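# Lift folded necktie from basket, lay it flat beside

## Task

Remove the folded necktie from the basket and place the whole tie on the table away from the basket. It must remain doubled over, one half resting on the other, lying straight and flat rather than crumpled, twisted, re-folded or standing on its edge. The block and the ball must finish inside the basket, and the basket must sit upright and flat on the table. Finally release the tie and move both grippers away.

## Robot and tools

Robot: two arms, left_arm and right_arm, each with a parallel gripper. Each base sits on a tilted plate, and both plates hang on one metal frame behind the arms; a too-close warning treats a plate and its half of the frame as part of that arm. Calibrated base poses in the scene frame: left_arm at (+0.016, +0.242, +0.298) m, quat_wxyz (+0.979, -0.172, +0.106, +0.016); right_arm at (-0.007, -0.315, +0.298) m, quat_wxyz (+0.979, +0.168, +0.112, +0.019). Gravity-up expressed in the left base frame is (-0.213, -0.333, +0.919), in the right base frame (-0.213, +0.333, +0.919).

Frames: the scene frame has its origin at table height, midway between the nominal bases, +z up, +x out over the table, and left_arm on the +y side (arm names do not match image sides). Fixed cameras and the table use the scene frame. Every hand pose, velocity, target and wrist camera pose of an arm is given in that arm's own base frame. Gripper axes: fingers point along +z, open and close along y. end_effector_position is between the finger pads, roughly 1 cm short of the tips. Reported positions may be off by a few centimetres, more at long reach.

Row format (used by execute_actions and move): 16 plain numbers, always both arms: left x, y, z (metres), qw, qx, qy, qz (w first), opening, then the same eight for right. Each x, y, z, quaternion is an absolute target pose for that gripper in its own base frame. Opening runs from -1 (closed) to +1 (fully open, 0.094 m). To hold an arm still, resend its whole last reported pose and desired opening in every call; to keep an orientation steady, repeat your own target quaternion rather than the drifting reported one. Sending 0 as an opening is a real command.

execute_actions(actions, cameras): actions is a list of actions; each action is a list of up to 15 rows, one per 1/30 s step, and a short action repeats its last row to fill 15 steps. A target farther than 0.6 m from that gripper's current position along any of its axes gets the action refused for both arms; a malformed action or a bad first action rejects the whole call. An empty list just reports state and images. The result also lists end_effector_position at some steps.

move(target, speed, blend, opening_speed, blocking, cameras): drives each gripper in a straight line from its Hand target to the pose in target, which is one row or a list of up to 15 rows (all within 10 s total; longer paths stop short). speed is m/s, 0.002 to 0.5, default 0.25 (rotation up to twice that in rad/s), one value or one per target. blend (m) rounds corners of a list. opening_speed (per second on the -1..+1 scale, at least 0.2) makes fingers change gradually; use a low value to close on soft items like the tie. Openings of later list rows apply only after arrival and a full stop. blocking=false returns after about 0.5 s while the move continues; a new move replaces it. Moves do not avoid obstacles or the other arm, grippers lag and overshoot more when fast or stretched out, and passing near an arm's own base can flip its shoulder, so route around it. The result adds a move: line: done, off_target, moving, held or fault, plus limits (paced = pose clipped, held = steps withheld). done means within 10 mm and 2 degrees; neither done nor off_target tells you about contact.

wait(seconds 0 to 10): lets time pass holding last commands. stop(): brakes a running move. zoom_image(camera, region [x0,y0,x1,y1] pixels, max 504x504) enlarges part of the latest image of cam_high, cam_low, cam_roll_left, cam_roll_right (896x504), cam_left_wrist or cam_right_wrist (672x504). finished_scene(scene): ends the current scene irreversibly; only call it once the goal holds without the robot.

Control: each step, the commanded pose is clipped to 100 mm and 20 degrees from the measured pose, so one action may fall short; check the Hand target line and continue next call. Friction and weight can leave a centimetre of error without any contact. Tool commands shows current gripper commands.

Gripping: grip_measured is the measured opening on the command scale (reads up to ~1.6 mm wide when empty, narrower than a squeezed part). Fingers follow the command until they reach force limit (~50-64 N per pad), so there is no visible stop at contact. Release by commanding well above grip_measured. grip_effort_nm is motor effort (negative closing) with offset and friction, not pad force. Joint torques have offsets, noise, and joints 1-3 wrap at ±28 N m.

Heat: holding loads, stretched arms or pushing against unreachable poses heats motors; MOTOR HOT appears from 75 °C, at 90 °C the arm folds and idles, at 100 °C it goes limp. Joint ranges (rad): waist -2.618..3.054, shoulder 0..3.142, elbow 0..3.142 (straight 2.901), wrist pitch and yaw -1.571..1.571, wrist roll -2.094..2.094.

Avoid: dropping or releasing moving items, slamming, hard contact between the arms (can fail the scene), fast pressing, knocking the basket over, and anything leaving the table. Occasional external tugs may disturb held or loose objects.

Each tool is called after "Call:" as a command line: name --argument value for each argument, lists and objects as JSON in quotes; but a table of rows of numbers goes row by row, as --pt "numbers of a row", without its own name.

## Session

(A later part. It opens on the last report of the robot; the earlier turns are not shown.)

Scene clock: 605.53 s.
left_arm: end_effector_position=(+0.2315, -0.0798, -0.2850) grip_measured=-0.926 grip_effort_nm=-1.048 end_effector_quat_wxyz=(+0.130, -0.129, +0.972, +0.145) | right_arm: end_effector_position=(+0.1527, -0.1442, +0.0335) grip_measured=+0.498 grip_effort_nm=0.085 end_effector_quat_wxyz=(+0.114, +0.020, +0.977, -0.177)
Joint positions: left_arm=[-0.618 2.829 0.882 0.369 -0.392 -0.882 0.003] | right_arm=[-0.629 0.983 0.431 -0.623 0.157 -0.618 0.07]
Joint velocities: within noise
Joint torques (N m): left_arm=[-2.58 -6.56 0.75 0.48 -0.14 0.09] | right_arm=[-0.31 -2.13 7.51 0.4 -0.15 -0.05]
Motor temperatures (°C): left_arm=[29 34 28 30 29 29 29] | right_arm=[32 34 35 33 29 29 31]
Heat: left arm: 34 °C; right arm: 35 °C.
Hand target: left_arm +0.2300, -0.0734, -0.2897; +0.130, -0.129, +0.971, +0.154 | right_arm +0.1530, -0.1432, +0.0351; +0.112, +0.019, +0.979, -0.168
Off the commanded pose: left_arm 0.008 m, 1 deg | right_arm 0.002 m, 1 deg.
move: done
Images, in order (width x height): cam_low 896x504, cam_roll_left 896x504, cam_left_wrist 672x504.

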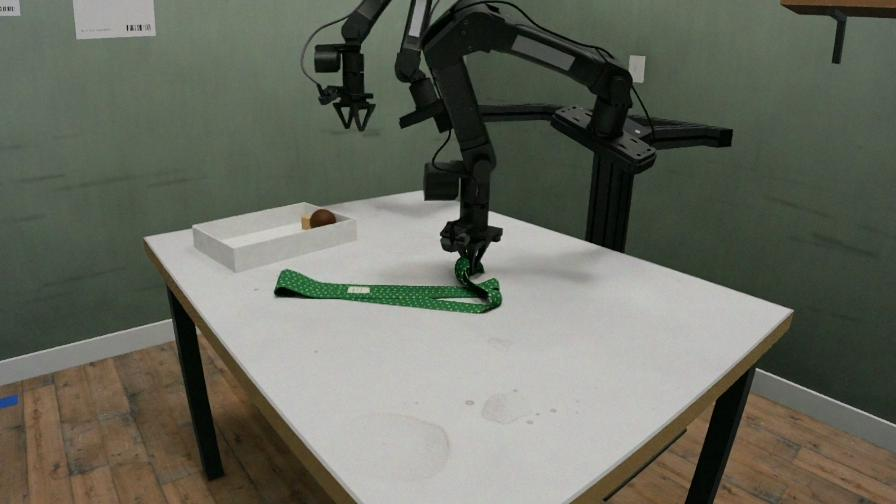

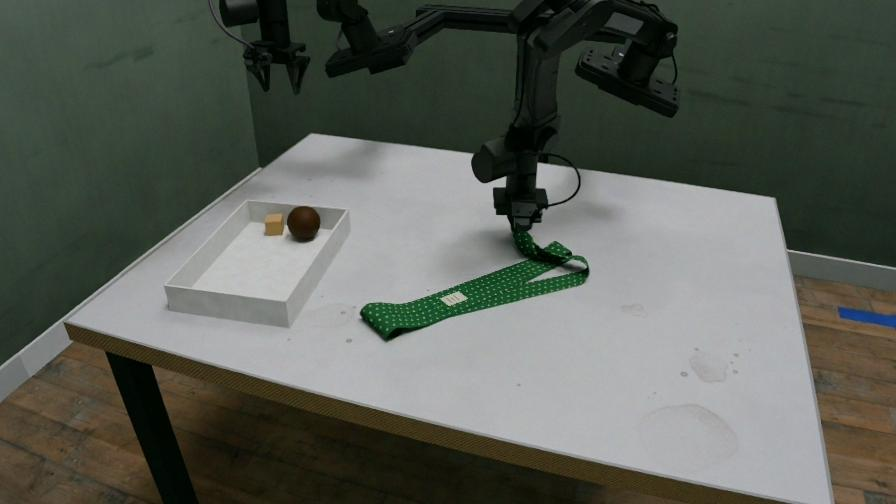

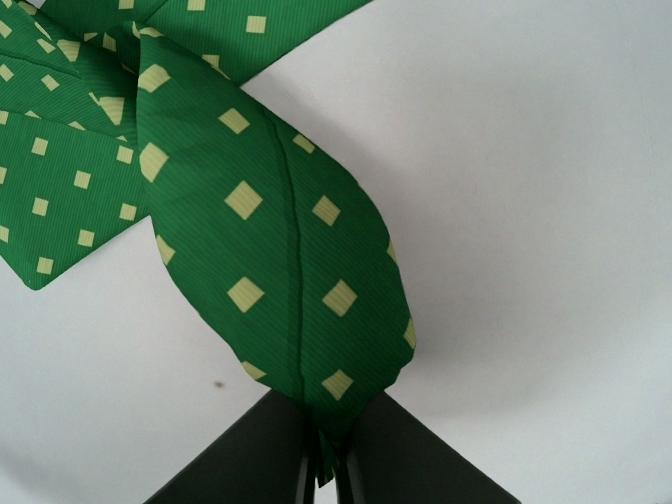

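Call:
move --pt "0.1891 -0.2022 0.0271 0.4344 0.0738 0.8837 0.1561 -1 0.1530 -0.1432 0.0351 0.112 0.019 0.979 -0.168 0.5" --pt "0.2417 -0.3371 0.3714 0.6484 0.1118 0.7412 0.1317 -1 0.1530 -0.1432 0.0351 0.112 0.019 0.979 -0.168 0.5" --speed 0.15 --blend 0.04

Scene clock: 643.00 s.
left_arm: end_effector_position=(+0.2423, -0.3440, +0.3659) grip_measured=-0.927 grip_effort_nm=-1.053 end_effector_quat_wxyz=(+0.642, +0.119, +0.747, +0.130) | right_arm: end_effector_position=(+0.1527, -0.1442, +0.0335) grip_measured=+0.498 grip_effort_nm=0.081 end_effector_quat_wxyz=(+0.114, +0.020, +0.977, -0.177)
Joint positions: left_arm=[-1.388 1.74 1.753 -0.814 -1.37 -0.433 0.003] | right_arm=[-0.629 0.983 0.431 -0.623 0.157 -0.618 0.07]
Joint velocities: within noise
Joint torques (N m): left_arm=[-2.35 -7.09 4.93 1.44 -0.45 0.1] | right_arm=[-0.32 -2.13 7.51 0.41 -0.15 -0.05]
Motor temperatures (°C): left_arm=[29 34 28 30 30 29 30] | right_arm=[32 33 36 32 29 29 31]
Heat: left arm: 34 °C; right arm: 36 °C.
Hand target: left_arm +0.2416, -0.3371, +0.3712; +0.647, +0.111, +0.742, +0.133 | right_arm +0.1530, -0.1432, +0.0351; +0.112, +0.019, +0.979, -0.168
Off the commanded pose: left_arm 0.009 m, 1 deg | right_arm 0.002 m, 1 deg.
move: done

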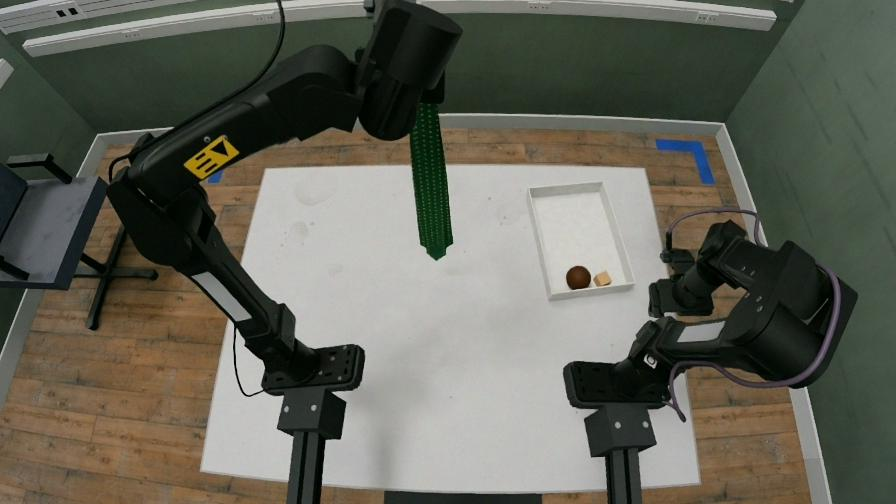

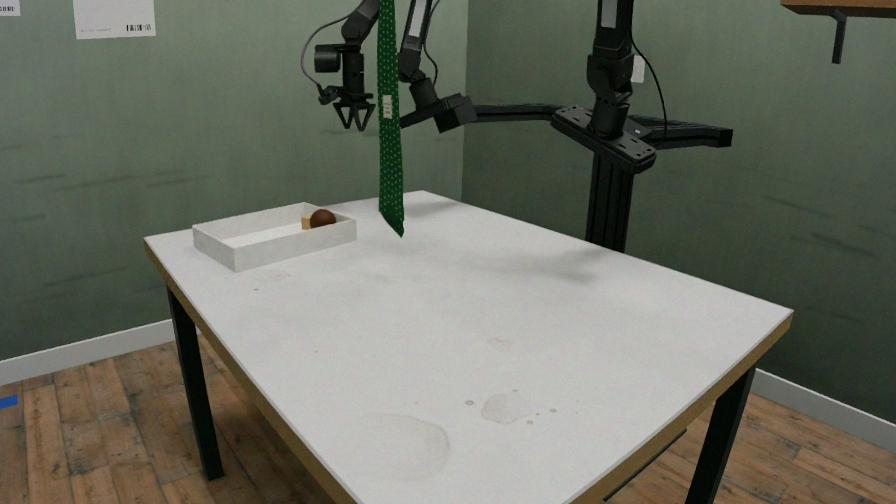

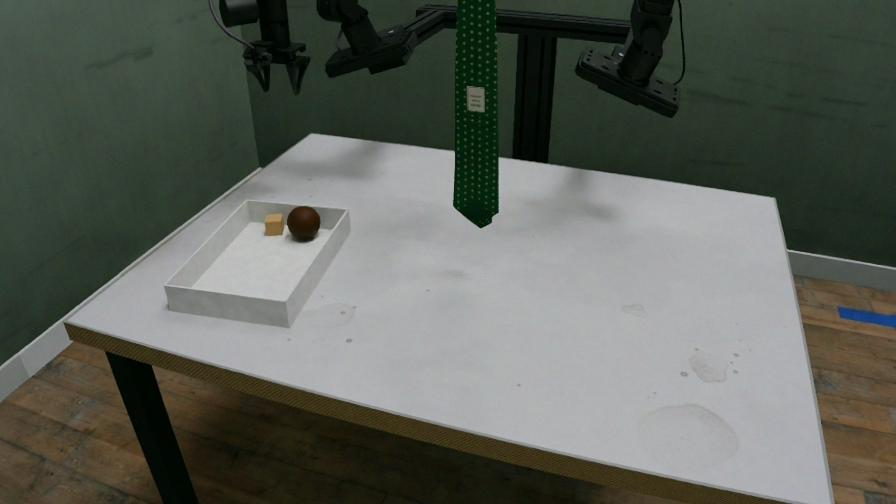

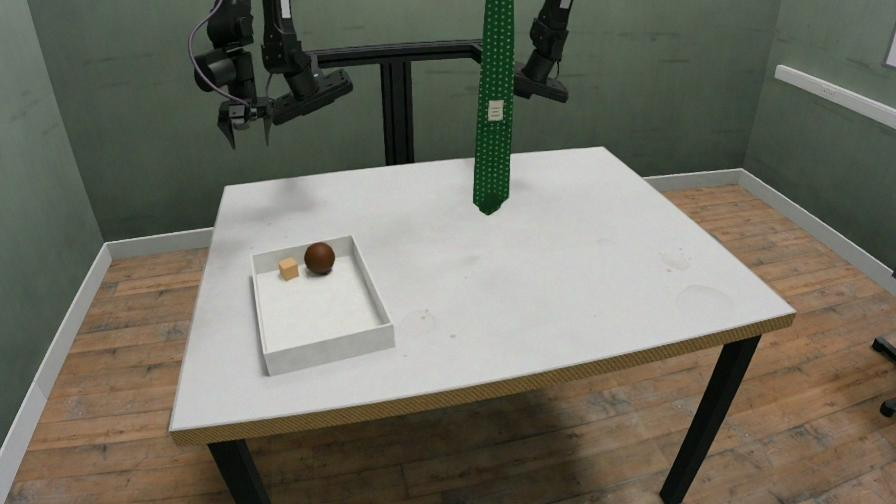

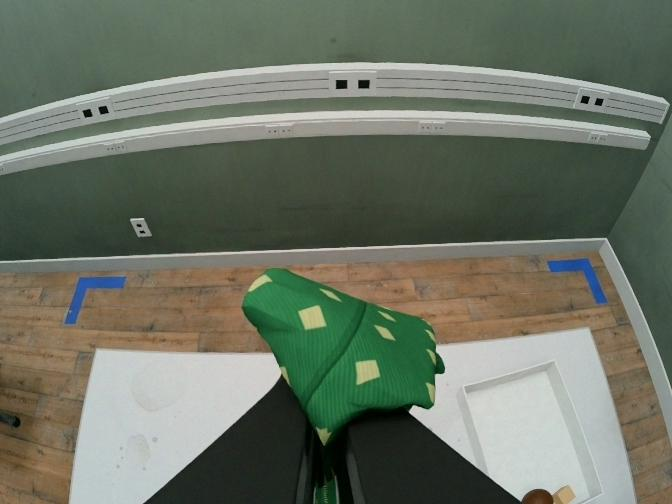

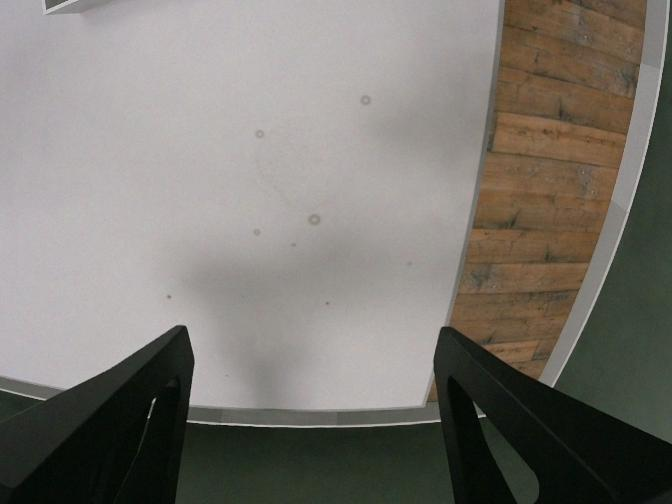

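Call:
move --target '[0.3444,-0.4878,0.3187,0.5158,0.5224,0.6629,-0.1461,-1,0.1530,-0.1432,0.0351,0.112,0.019,0.979,-0.168,0.5]' --speed 0.15

Scene clock: 671.33 s.
left_arm: end_effector_position=(+0.3448, -0.4831, +0.3126) grip_measured=-0.927 grip_effort_nm=-1.053 end_effector_quat_wxyz=(+0.514, +0.518, +0.670, -0.139) | right_arm: end_effector_position=(+0.1527, -0.1442, +0.0335) grip_measured=+0.498 grip_effort_nm=0.081 end_effector_quat_wxyz=(+0.114, +0.020, +0.977, -0.177)
Joint positions: left_arm=[-0.964 1.977 1.974 -0.444 -0.038 0.376 0.003] | right_arm=[-0.629 0.983 0.431 -0.623 0.157 -0.618 0.07]
Joint velocities: within noise
Joint torques (N m): left_arm=[-3.74 -8.27 10.11 1.62 0.41 0.11] | right_arm=[-0.31 -2.13 7.51 0.4 -0.15 -0.06]
Motor temperatures (°C): left_arm=[29 35 29 33 30 29 31] | right_arm=[32 33 36 31 29 29 31]
Heat: left arm: 35 °C; right arm: 36 °C.
Hand target: left_arm +0.3443, -0.4876, +0.3188; +0.517, +0.522, +0.663, -0.146 | right_arm +0.1530, -0.1432, +0.0351; +0.112, +0.019, +0.979, -0.168
Off the commanded pose: left_arm 0.008 m, 1 deg | right_arm 0.002 m, 1 deg.
move: done

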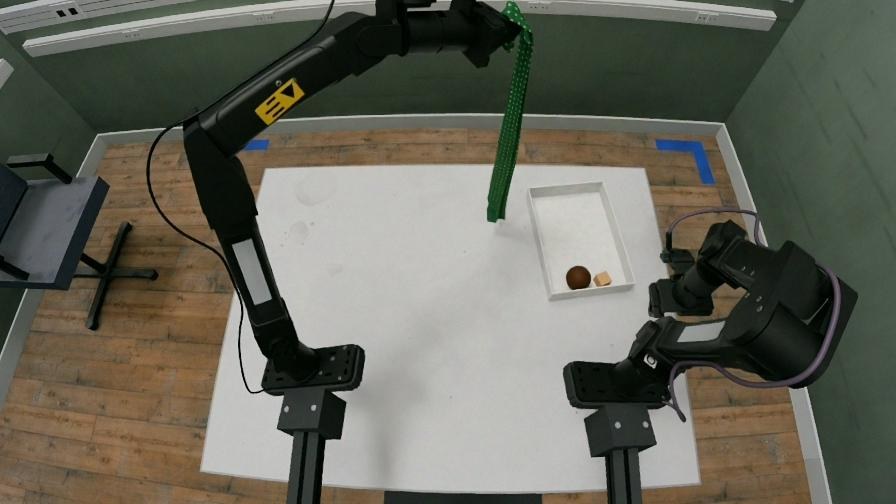

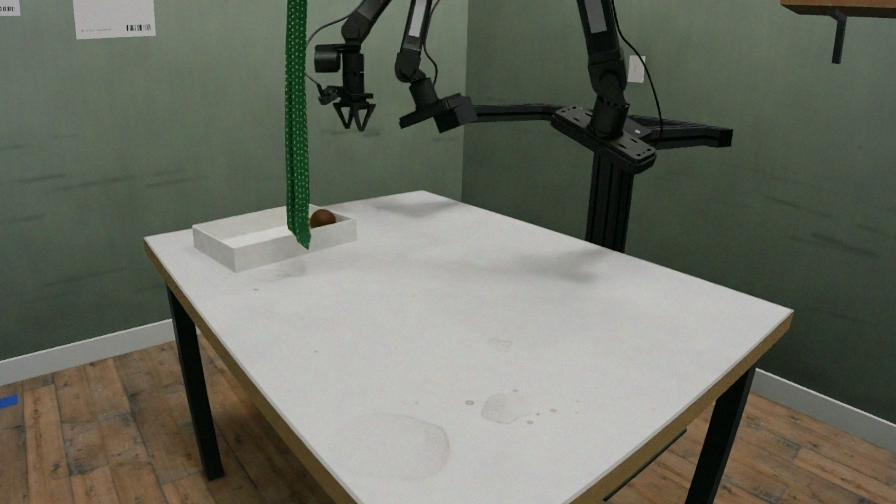

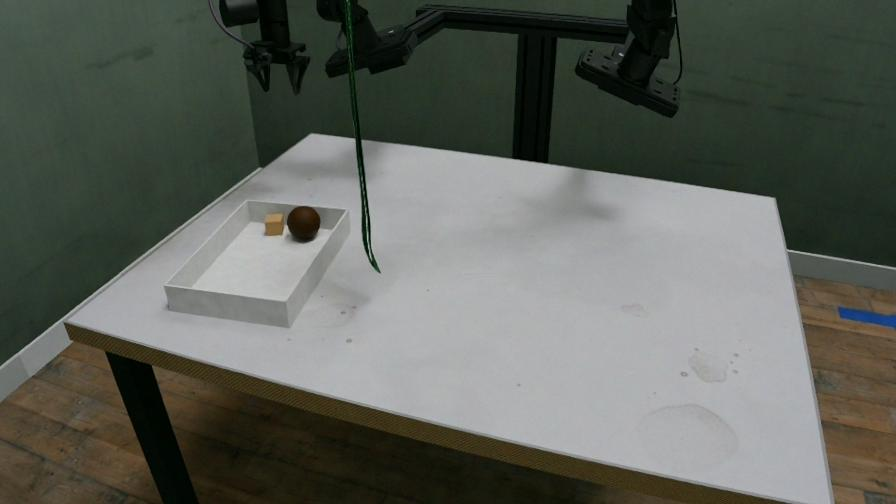

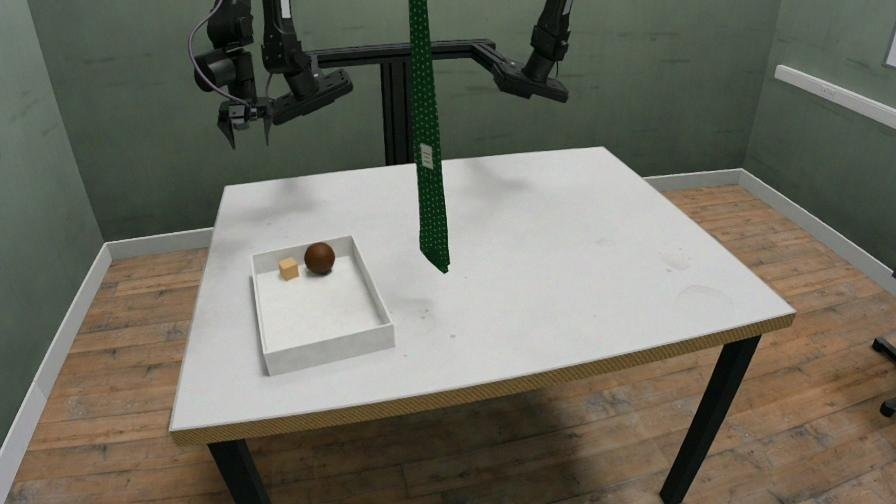

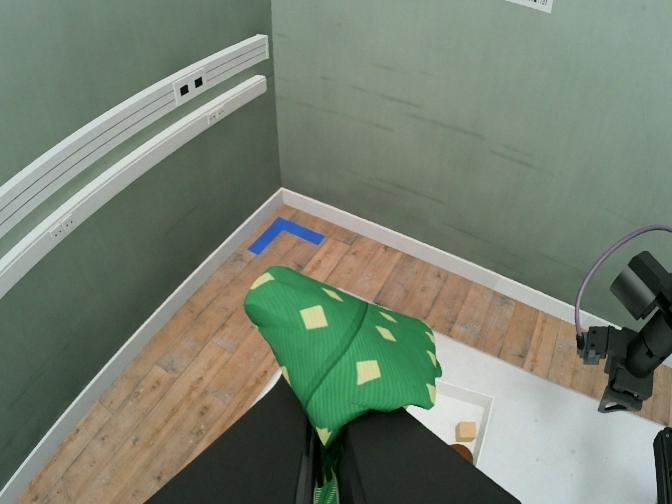

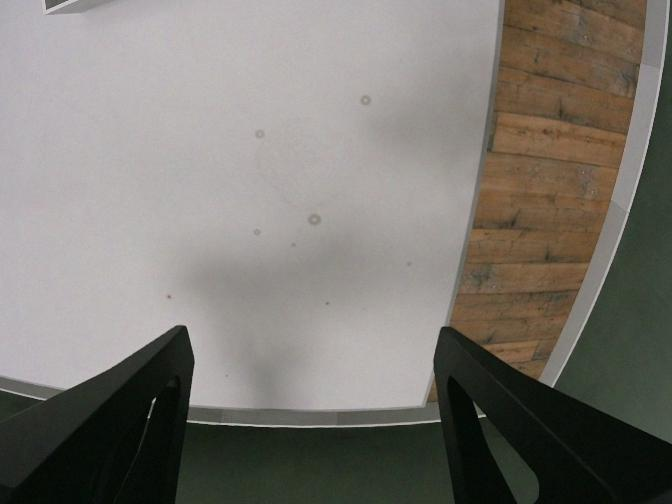

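Call:
move --pt "0.3467 -0.5032 0.3027 0.4732 0.5787 0.6362 -0.1899 -1 0.1530 -0.1432 0.0351 0.112 0.019 0.979 -0.168 0.5" --pt "0.3328 -0.4391 0.2901 0.4732 0.5787 0.6362 -0.1899 -1 0.1530 -0.1432 0.0351 0.112 0.019 0.979 -0.168 0.5" --pt "0.3239 -0.3522 0.2434 0.4732 0.5787 0.6362 -0.1899 -1 0.1530 -0.1432 0.0351 0.112 0.019 0.979 -0.168 0.5" --pt "0.3047 -0.1378 0.1208 0.3862 0.5986 0.6925 -0.1127 -1 0.1530 -0.1432 0.0351 0.112 0.019 0.979 -0.168 0.5" --speed 0.1 --blend '[0,0.02,0.02,0]'

Scene clock: 705.67 s.
left_arm: end_effector_position=(+0.3144, -0.1357, +0.1203) grip_measured=-0.927 grip_effort_nm=-1.053 end_effector_quat_wxyz=(+0.387, +0.596, +0.697, -0.099) | right_arm: end_effector_position=(+0.1527, -0.1442, +0.0335) grip_measured=+0.498 grip_effort_nm=0.076 end_effector_quat_wxyz=(+0.114, +0.020, +0.977, -0.177)
Joint positions: left_arm=[-0.125 1.341 0.791 -0.395 0.572 1.101 0.003] | right_arm=[-0.629 0.983 0.431 -0.623 0.157 -0.618 0.07]
Joint velocities: within noise
Joint torques (N m): left_arm=[-1.54 -7.66 4.9 0.79 0.69 0.12] | right_arm=[-0.32 -2.11 7.51 0.41 -0.15 -0.05]
Motor temperatures (°C): left_arm=[29 35 30 34 30 29 31] | right_arm=[32 33 36 31 29 29 31]
Heat: left arm: 35 °C; right arm: 36 °C.
Hand target: left_arm +0.3051, -0.1379, +0.1207; +0.386, +0.598, +0.693, -0.113 | right_arm +0.1530, -0.1432, +0.0351; +0.112, +0.019, +0.979, -0.168
Off the commanded pose: left_arm 0.010 m, 2 deg | right_arm 0.002 m, 1 deg.
move: done

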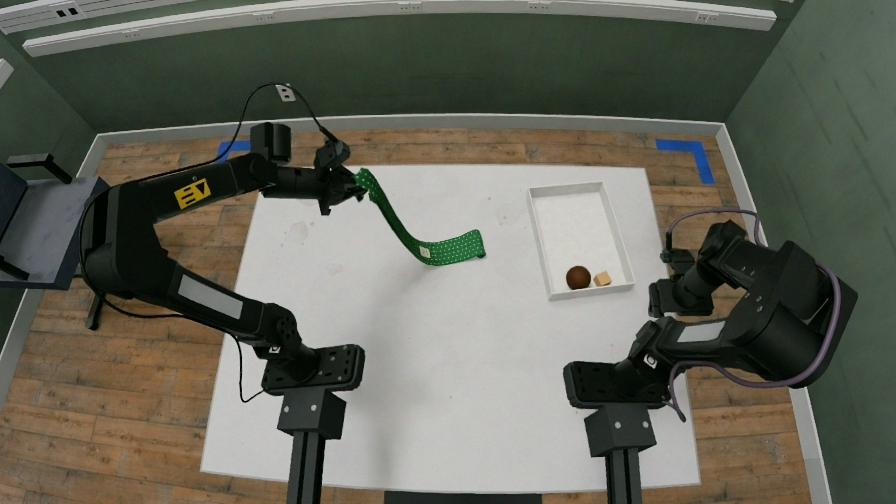

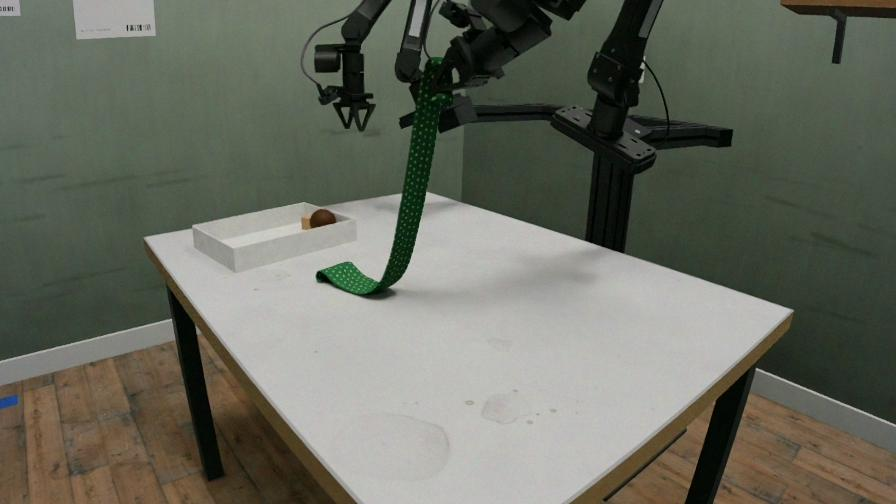

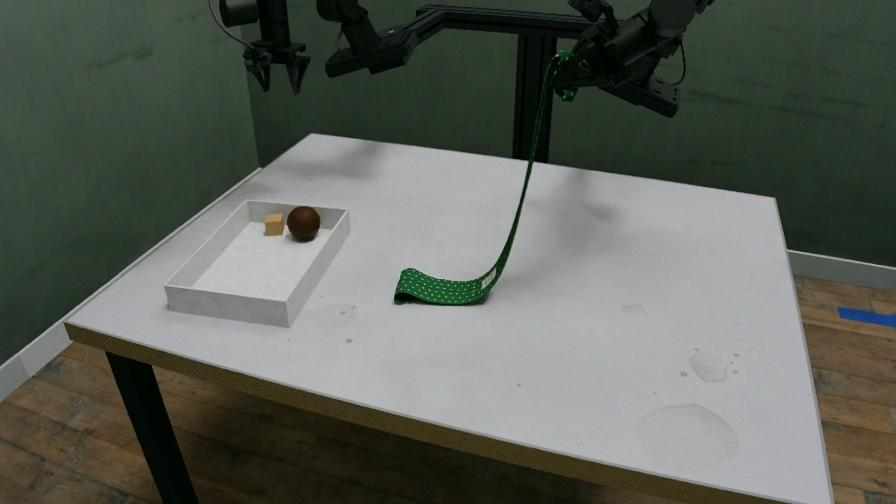

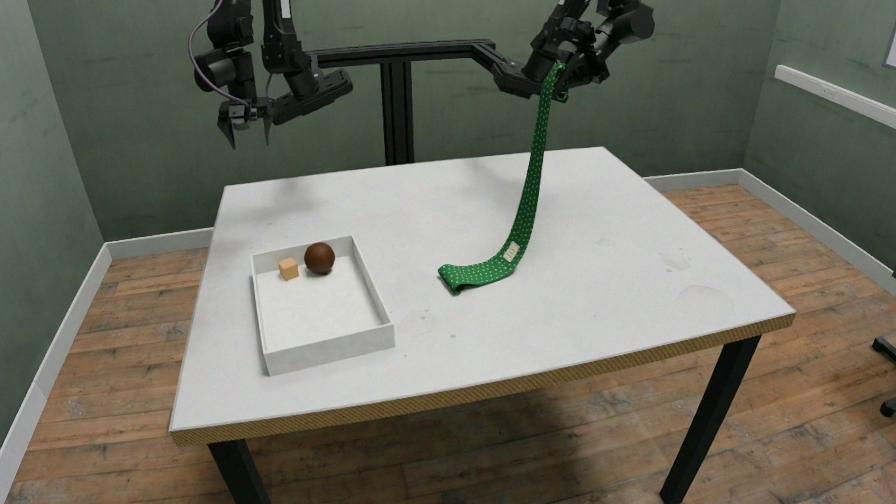

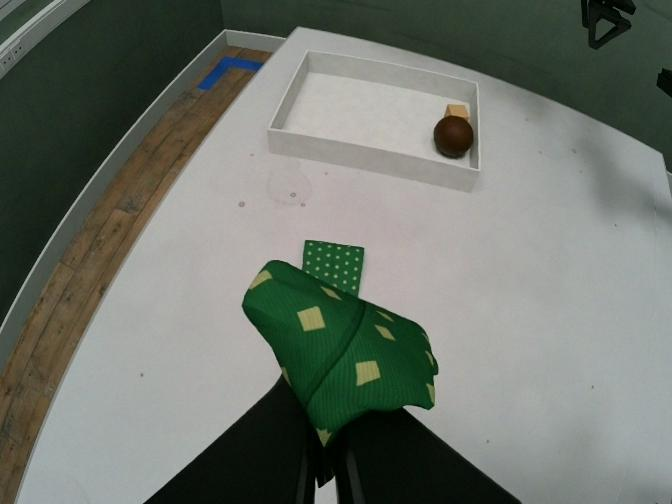

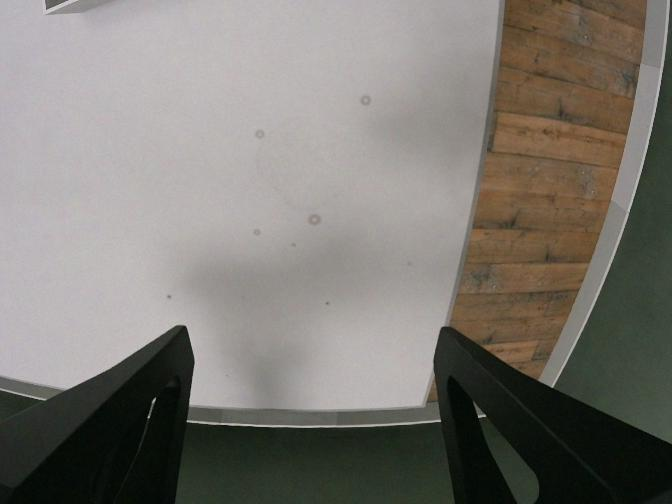

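Call:
move --pt "0.2613 -0.3385 0.3754 0.4732 0.5787 0.6362 -0.1899 -1 0.1530 -0.1432 0.0351 0.112 0.019 0.979 -0.168 0.5" --pt "0.3133 -0.5408 0.3031 0.4732 0.5787 0.6362 -0.1899 -1 0.1530 -0.1432 0.0351 0.112 0.019 0.979 -0.168 0.5" --speed 0.15 --blend '[0.03,0]'

Scene clock: 749.70 s.
left_arm: end_effector_position=(+0.3223, -0.5325, +0.2975) grip_measured=-0.927 grip_effort_nm=-1.048 end_effector_quat_wxyz=(+0.472, +0.576, +0.642, -0.182) | right_arm: end_effector_position=(+0.1527, -0.1442, +0.0335) grip_measured=+0.498 grip_effort_nm=0.076 end_effector_quat_wxyz=(+0.114, +0.020, +0.977, -0.177)
Joint positions: left_arm=[-1.004 2.163 2.25 -0.599 0.084 0.41 0.003] | right_arm=[-0.629 0.983 0.431 -0.623 0.157 -0.618 0.07]
Joint velocities: within noise
Joint torques (N m): left_arm=[-5.61 -9.65 9.74 1.61 0.26 -0.07] | right_arm=[-0.31 -2.11 7.51 0.4 -0.15 -0.06]
Motor temperatures (°C): left_arm=[29 34 29 32 30 29 31] | right_arm=[32 33 36 30 29 29 30]
Heat: left arm: 34 °C; right arm: 36 °C.
Hand target: left_arm +0.3131, -0.5405, +0.3029; +0.474, +0.579, +0.636, -0.190 | right_arm +0.1530, -0.1432, +0.0351; +0.112, +0.019, +0.979, -0.168
Off the commanded pose: left_arm 0.013 m, 1 deg | right_arm 0.002 m, 1 deg.
move: off_target (left_arm)

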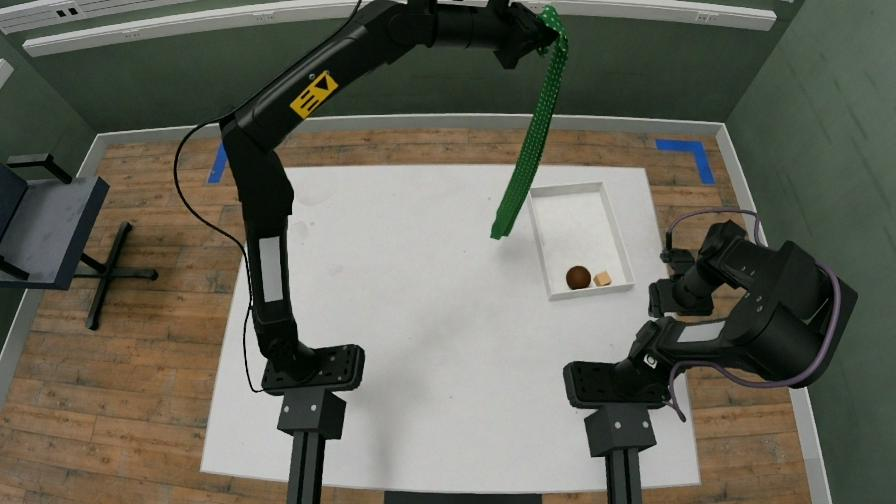

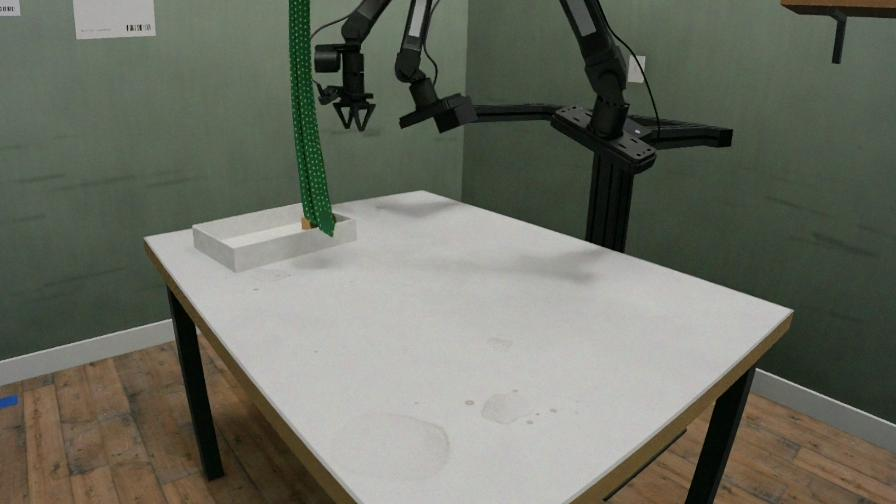

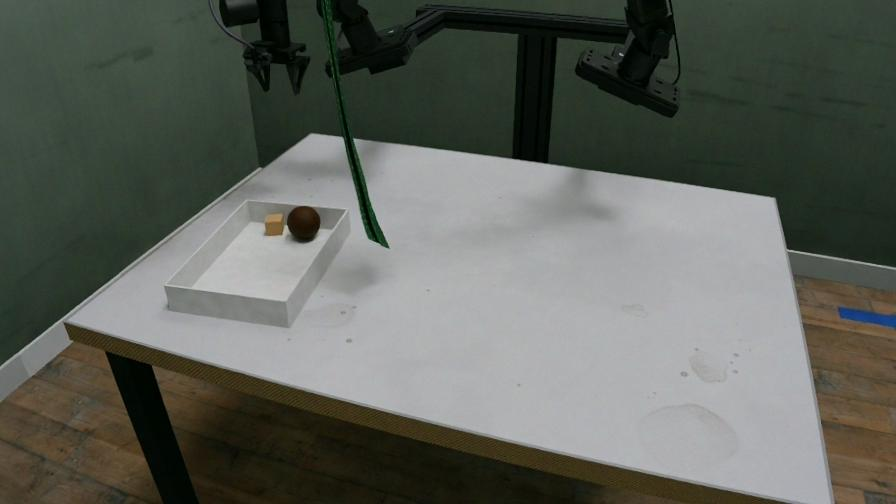

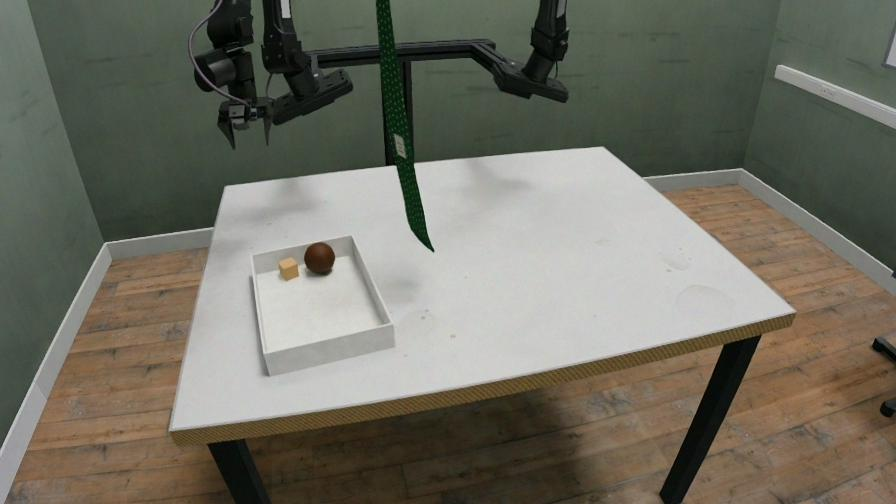

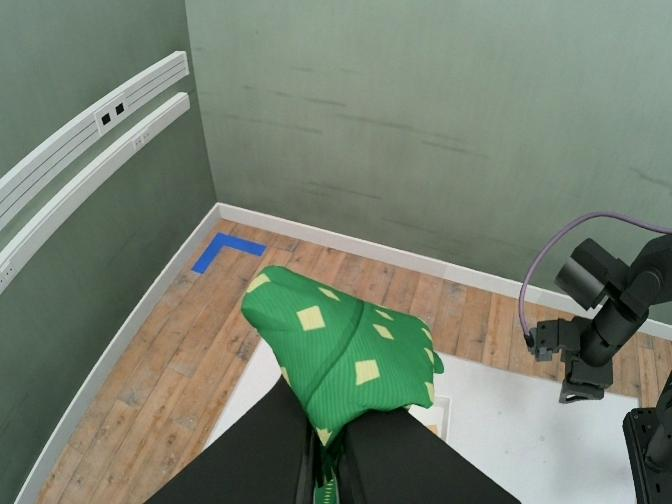

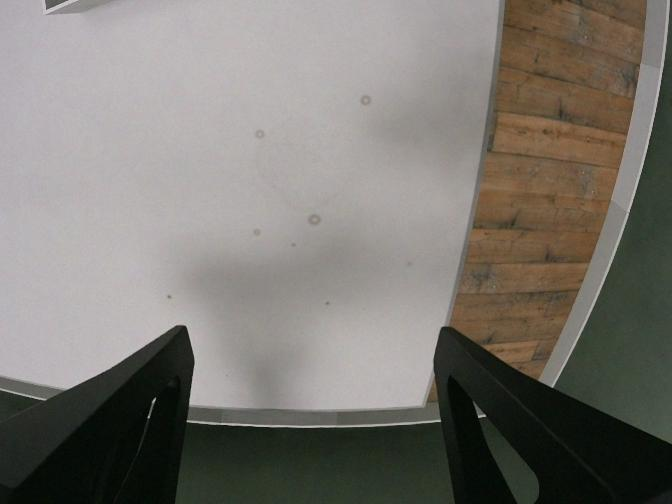

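Call:
execute_actions --actions '[]' --cameras '["cam_high","cam_low","cam_roll_left"]'

Scene clock: 778.83 s.
left_arm: end_effector_position=(+0.3223, -0.5323, +0.2973) grip_measured=-0.927 grip_effort_nm=-1.043 end_effector_quat_wxyz=(+0.472, +0.576, +0.642, -0.182) | right_arm: end_effector_position=(+0.1527, -0.1442, +0.0335) grip_measured=+0.498 grip_effort_nm=0.076 end_effector_quat_wxyz=(+0.114, +0.020, +0.977, -0.177)
Joint positions: left_arm=[-1.004 2.163 2.25 -0.6 0.083 0.41 0.003] | right_arm=[-0.629 0.983 0.431 -0.623 0.157 -0.618 0.07]
Joint velocities: within noise
Joint torques (N m): left_arm=[-5.6 -9.65 9.73 1.6 0.24 -0.07] | right_arm=[-0.32 -2.13 7.53 0.4 -0.15 -0.05]
Motor temperatures (°C): left_arm=[30 36 30 34 30 29 32] | right_arm=[32 32 36 30 29 29 30]
Heat: left arm: 36 °C; right arm: 36 °C.
Hand target: left_arm +0.3131, -0.5405, +0.3029; +0.474, +0.579, +0.636, -0.190 | right_arm +0.1530, -0.1432, +0.0351; +0.112, +0.019, +0.979, -0.168
Tool commands: left_gripper/opening=-1.0 right_gripper/opening=+0.5
Off the commanded pose: left_arm 0.014 m, 1 deg | right_arm 0.002 m, 1 deg.
Images, in order (width x height): cam_high 896x504, cam_low 896x504, cam_roll_left 896x504.

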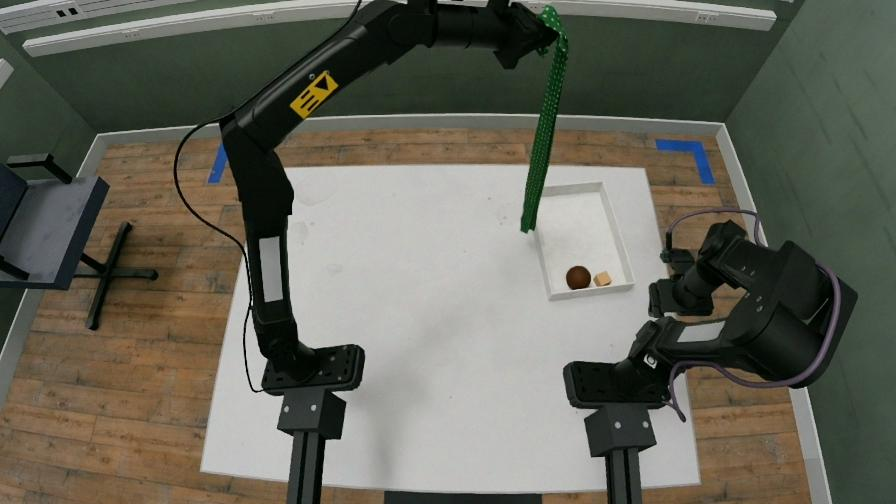

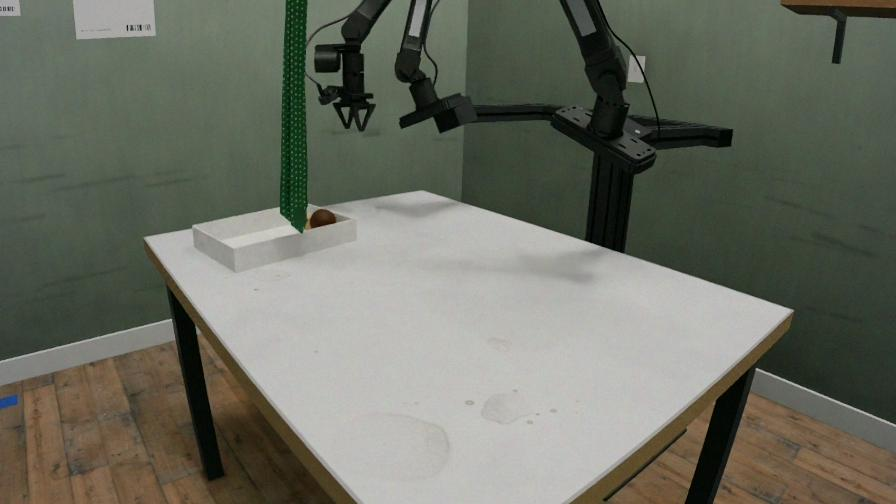

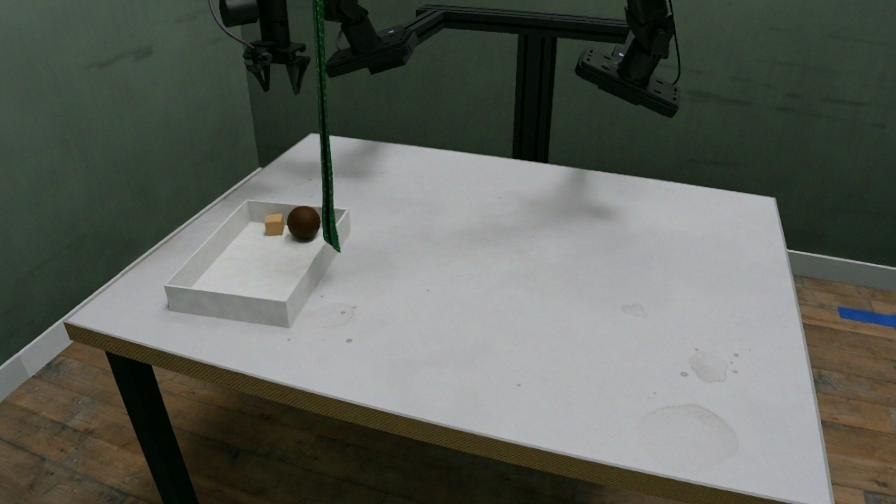

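Call:
move --pt "0.3023 -0.4517 0.2839 0.4732 0.5787 0.6362 -0.1899 -1 0.1530 -0.1432 0.0351 0.112 0.019 0.979 -0.168 0.5" --pt "0.2925 -0.3341 0.2427 0.4732 0.5787 0.6362 -0.1899 -1 0.1530 -0.1432 0.0351 0.112 0.019 0.979 -0.168 0.5" --pt "0.2838 -0.1880 0.1794 0.3862 0.5986 0.6925 -0.1127 -1 0.1530 -0.1432 0.0351 0.112 0.019 0.979 -0.168 0.5" --speed 0.1 --blend 0.03 --cameras '["cam_high","cam_low","cam_roll_left"]'

Scene clock: 788.40 s.
left_arm: end_effector_position=(+0.2937, -0.1882, +0.1807) grip_measured=-0.927 grip_effort_nm=-1.043 end_effector_quat_wxyz=(+0.389, +0.595, +0.696, -0.100) | right_arm: end_effector_position=(+0.1527, -0.1442, +0.0335) grip_measured=+0.498 grip_effort_nm=0.081 end_effector_quat_wxyz=(+0.114, +0.020, +0.977, -0.177)
Joint positions: left_arm=[-0.359 1.239 0.941 -0.541 0.429 0.888 0.003] | right_arm=[-0.629 0.983 0.431 -0.623 0.157 -0.618 0.07]
Joint velocities: within noise
Joint torques (N m): left_arm=[-1.47 -6.78 5.52 1.09 0.64 0.06] | right_arm=[-0.32 -2.13 7.53 0.41 -0.15 -0.05]
Motor temperatures (°C): left_arm=[30 36 30 34 30 29 32] | right_arm=[32 32 36 30 29 29 30]
Heat: left arm: 36 °C; right arm: 36 °C.
Hand target: left_arm +0.2842, -0.1881, +0.1793; +0.386, +0.599, +0.693, -0.113 | right_arm +0.1530, -0.1432, +0.0351; +0.112, +0.019, +0.979, -0.168
Off the commanded pose: left_arm 0.010 m, 2 deg | right_arm 0.002 m, 1 deg.
move: done
Images, in order (width x height): cam_high 896x504, cam_low 896x504, cam_roll_left 896x504.

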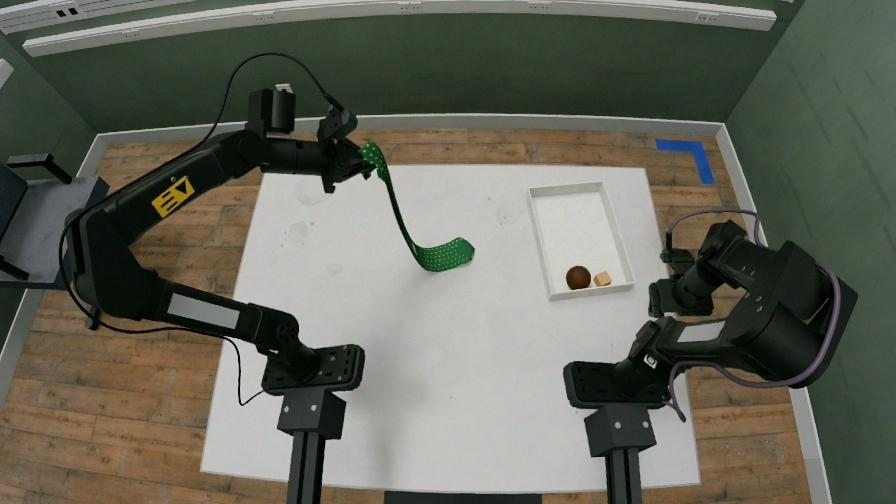

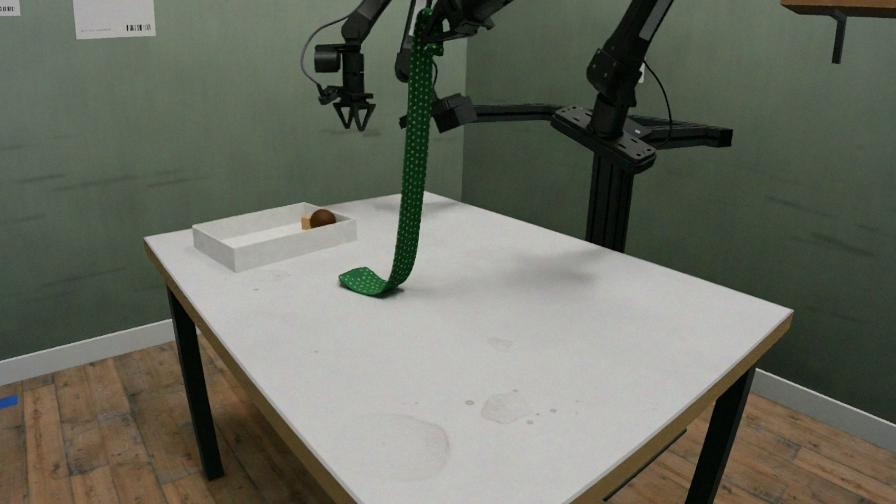

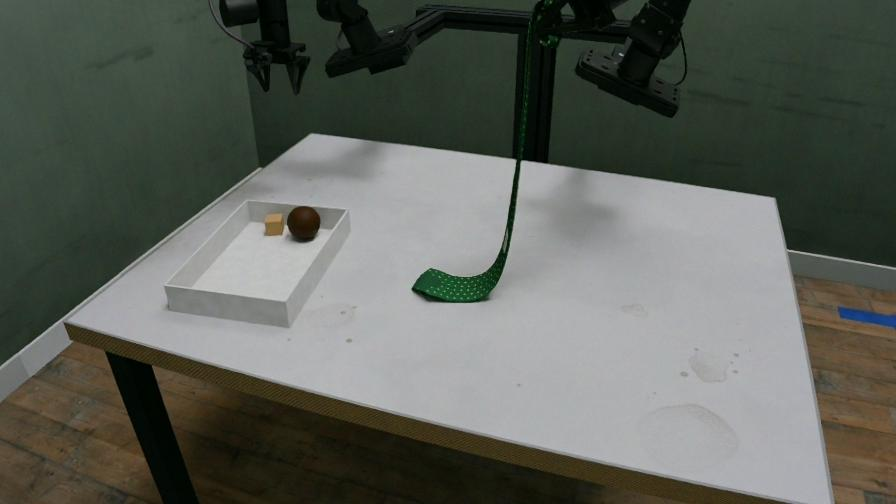

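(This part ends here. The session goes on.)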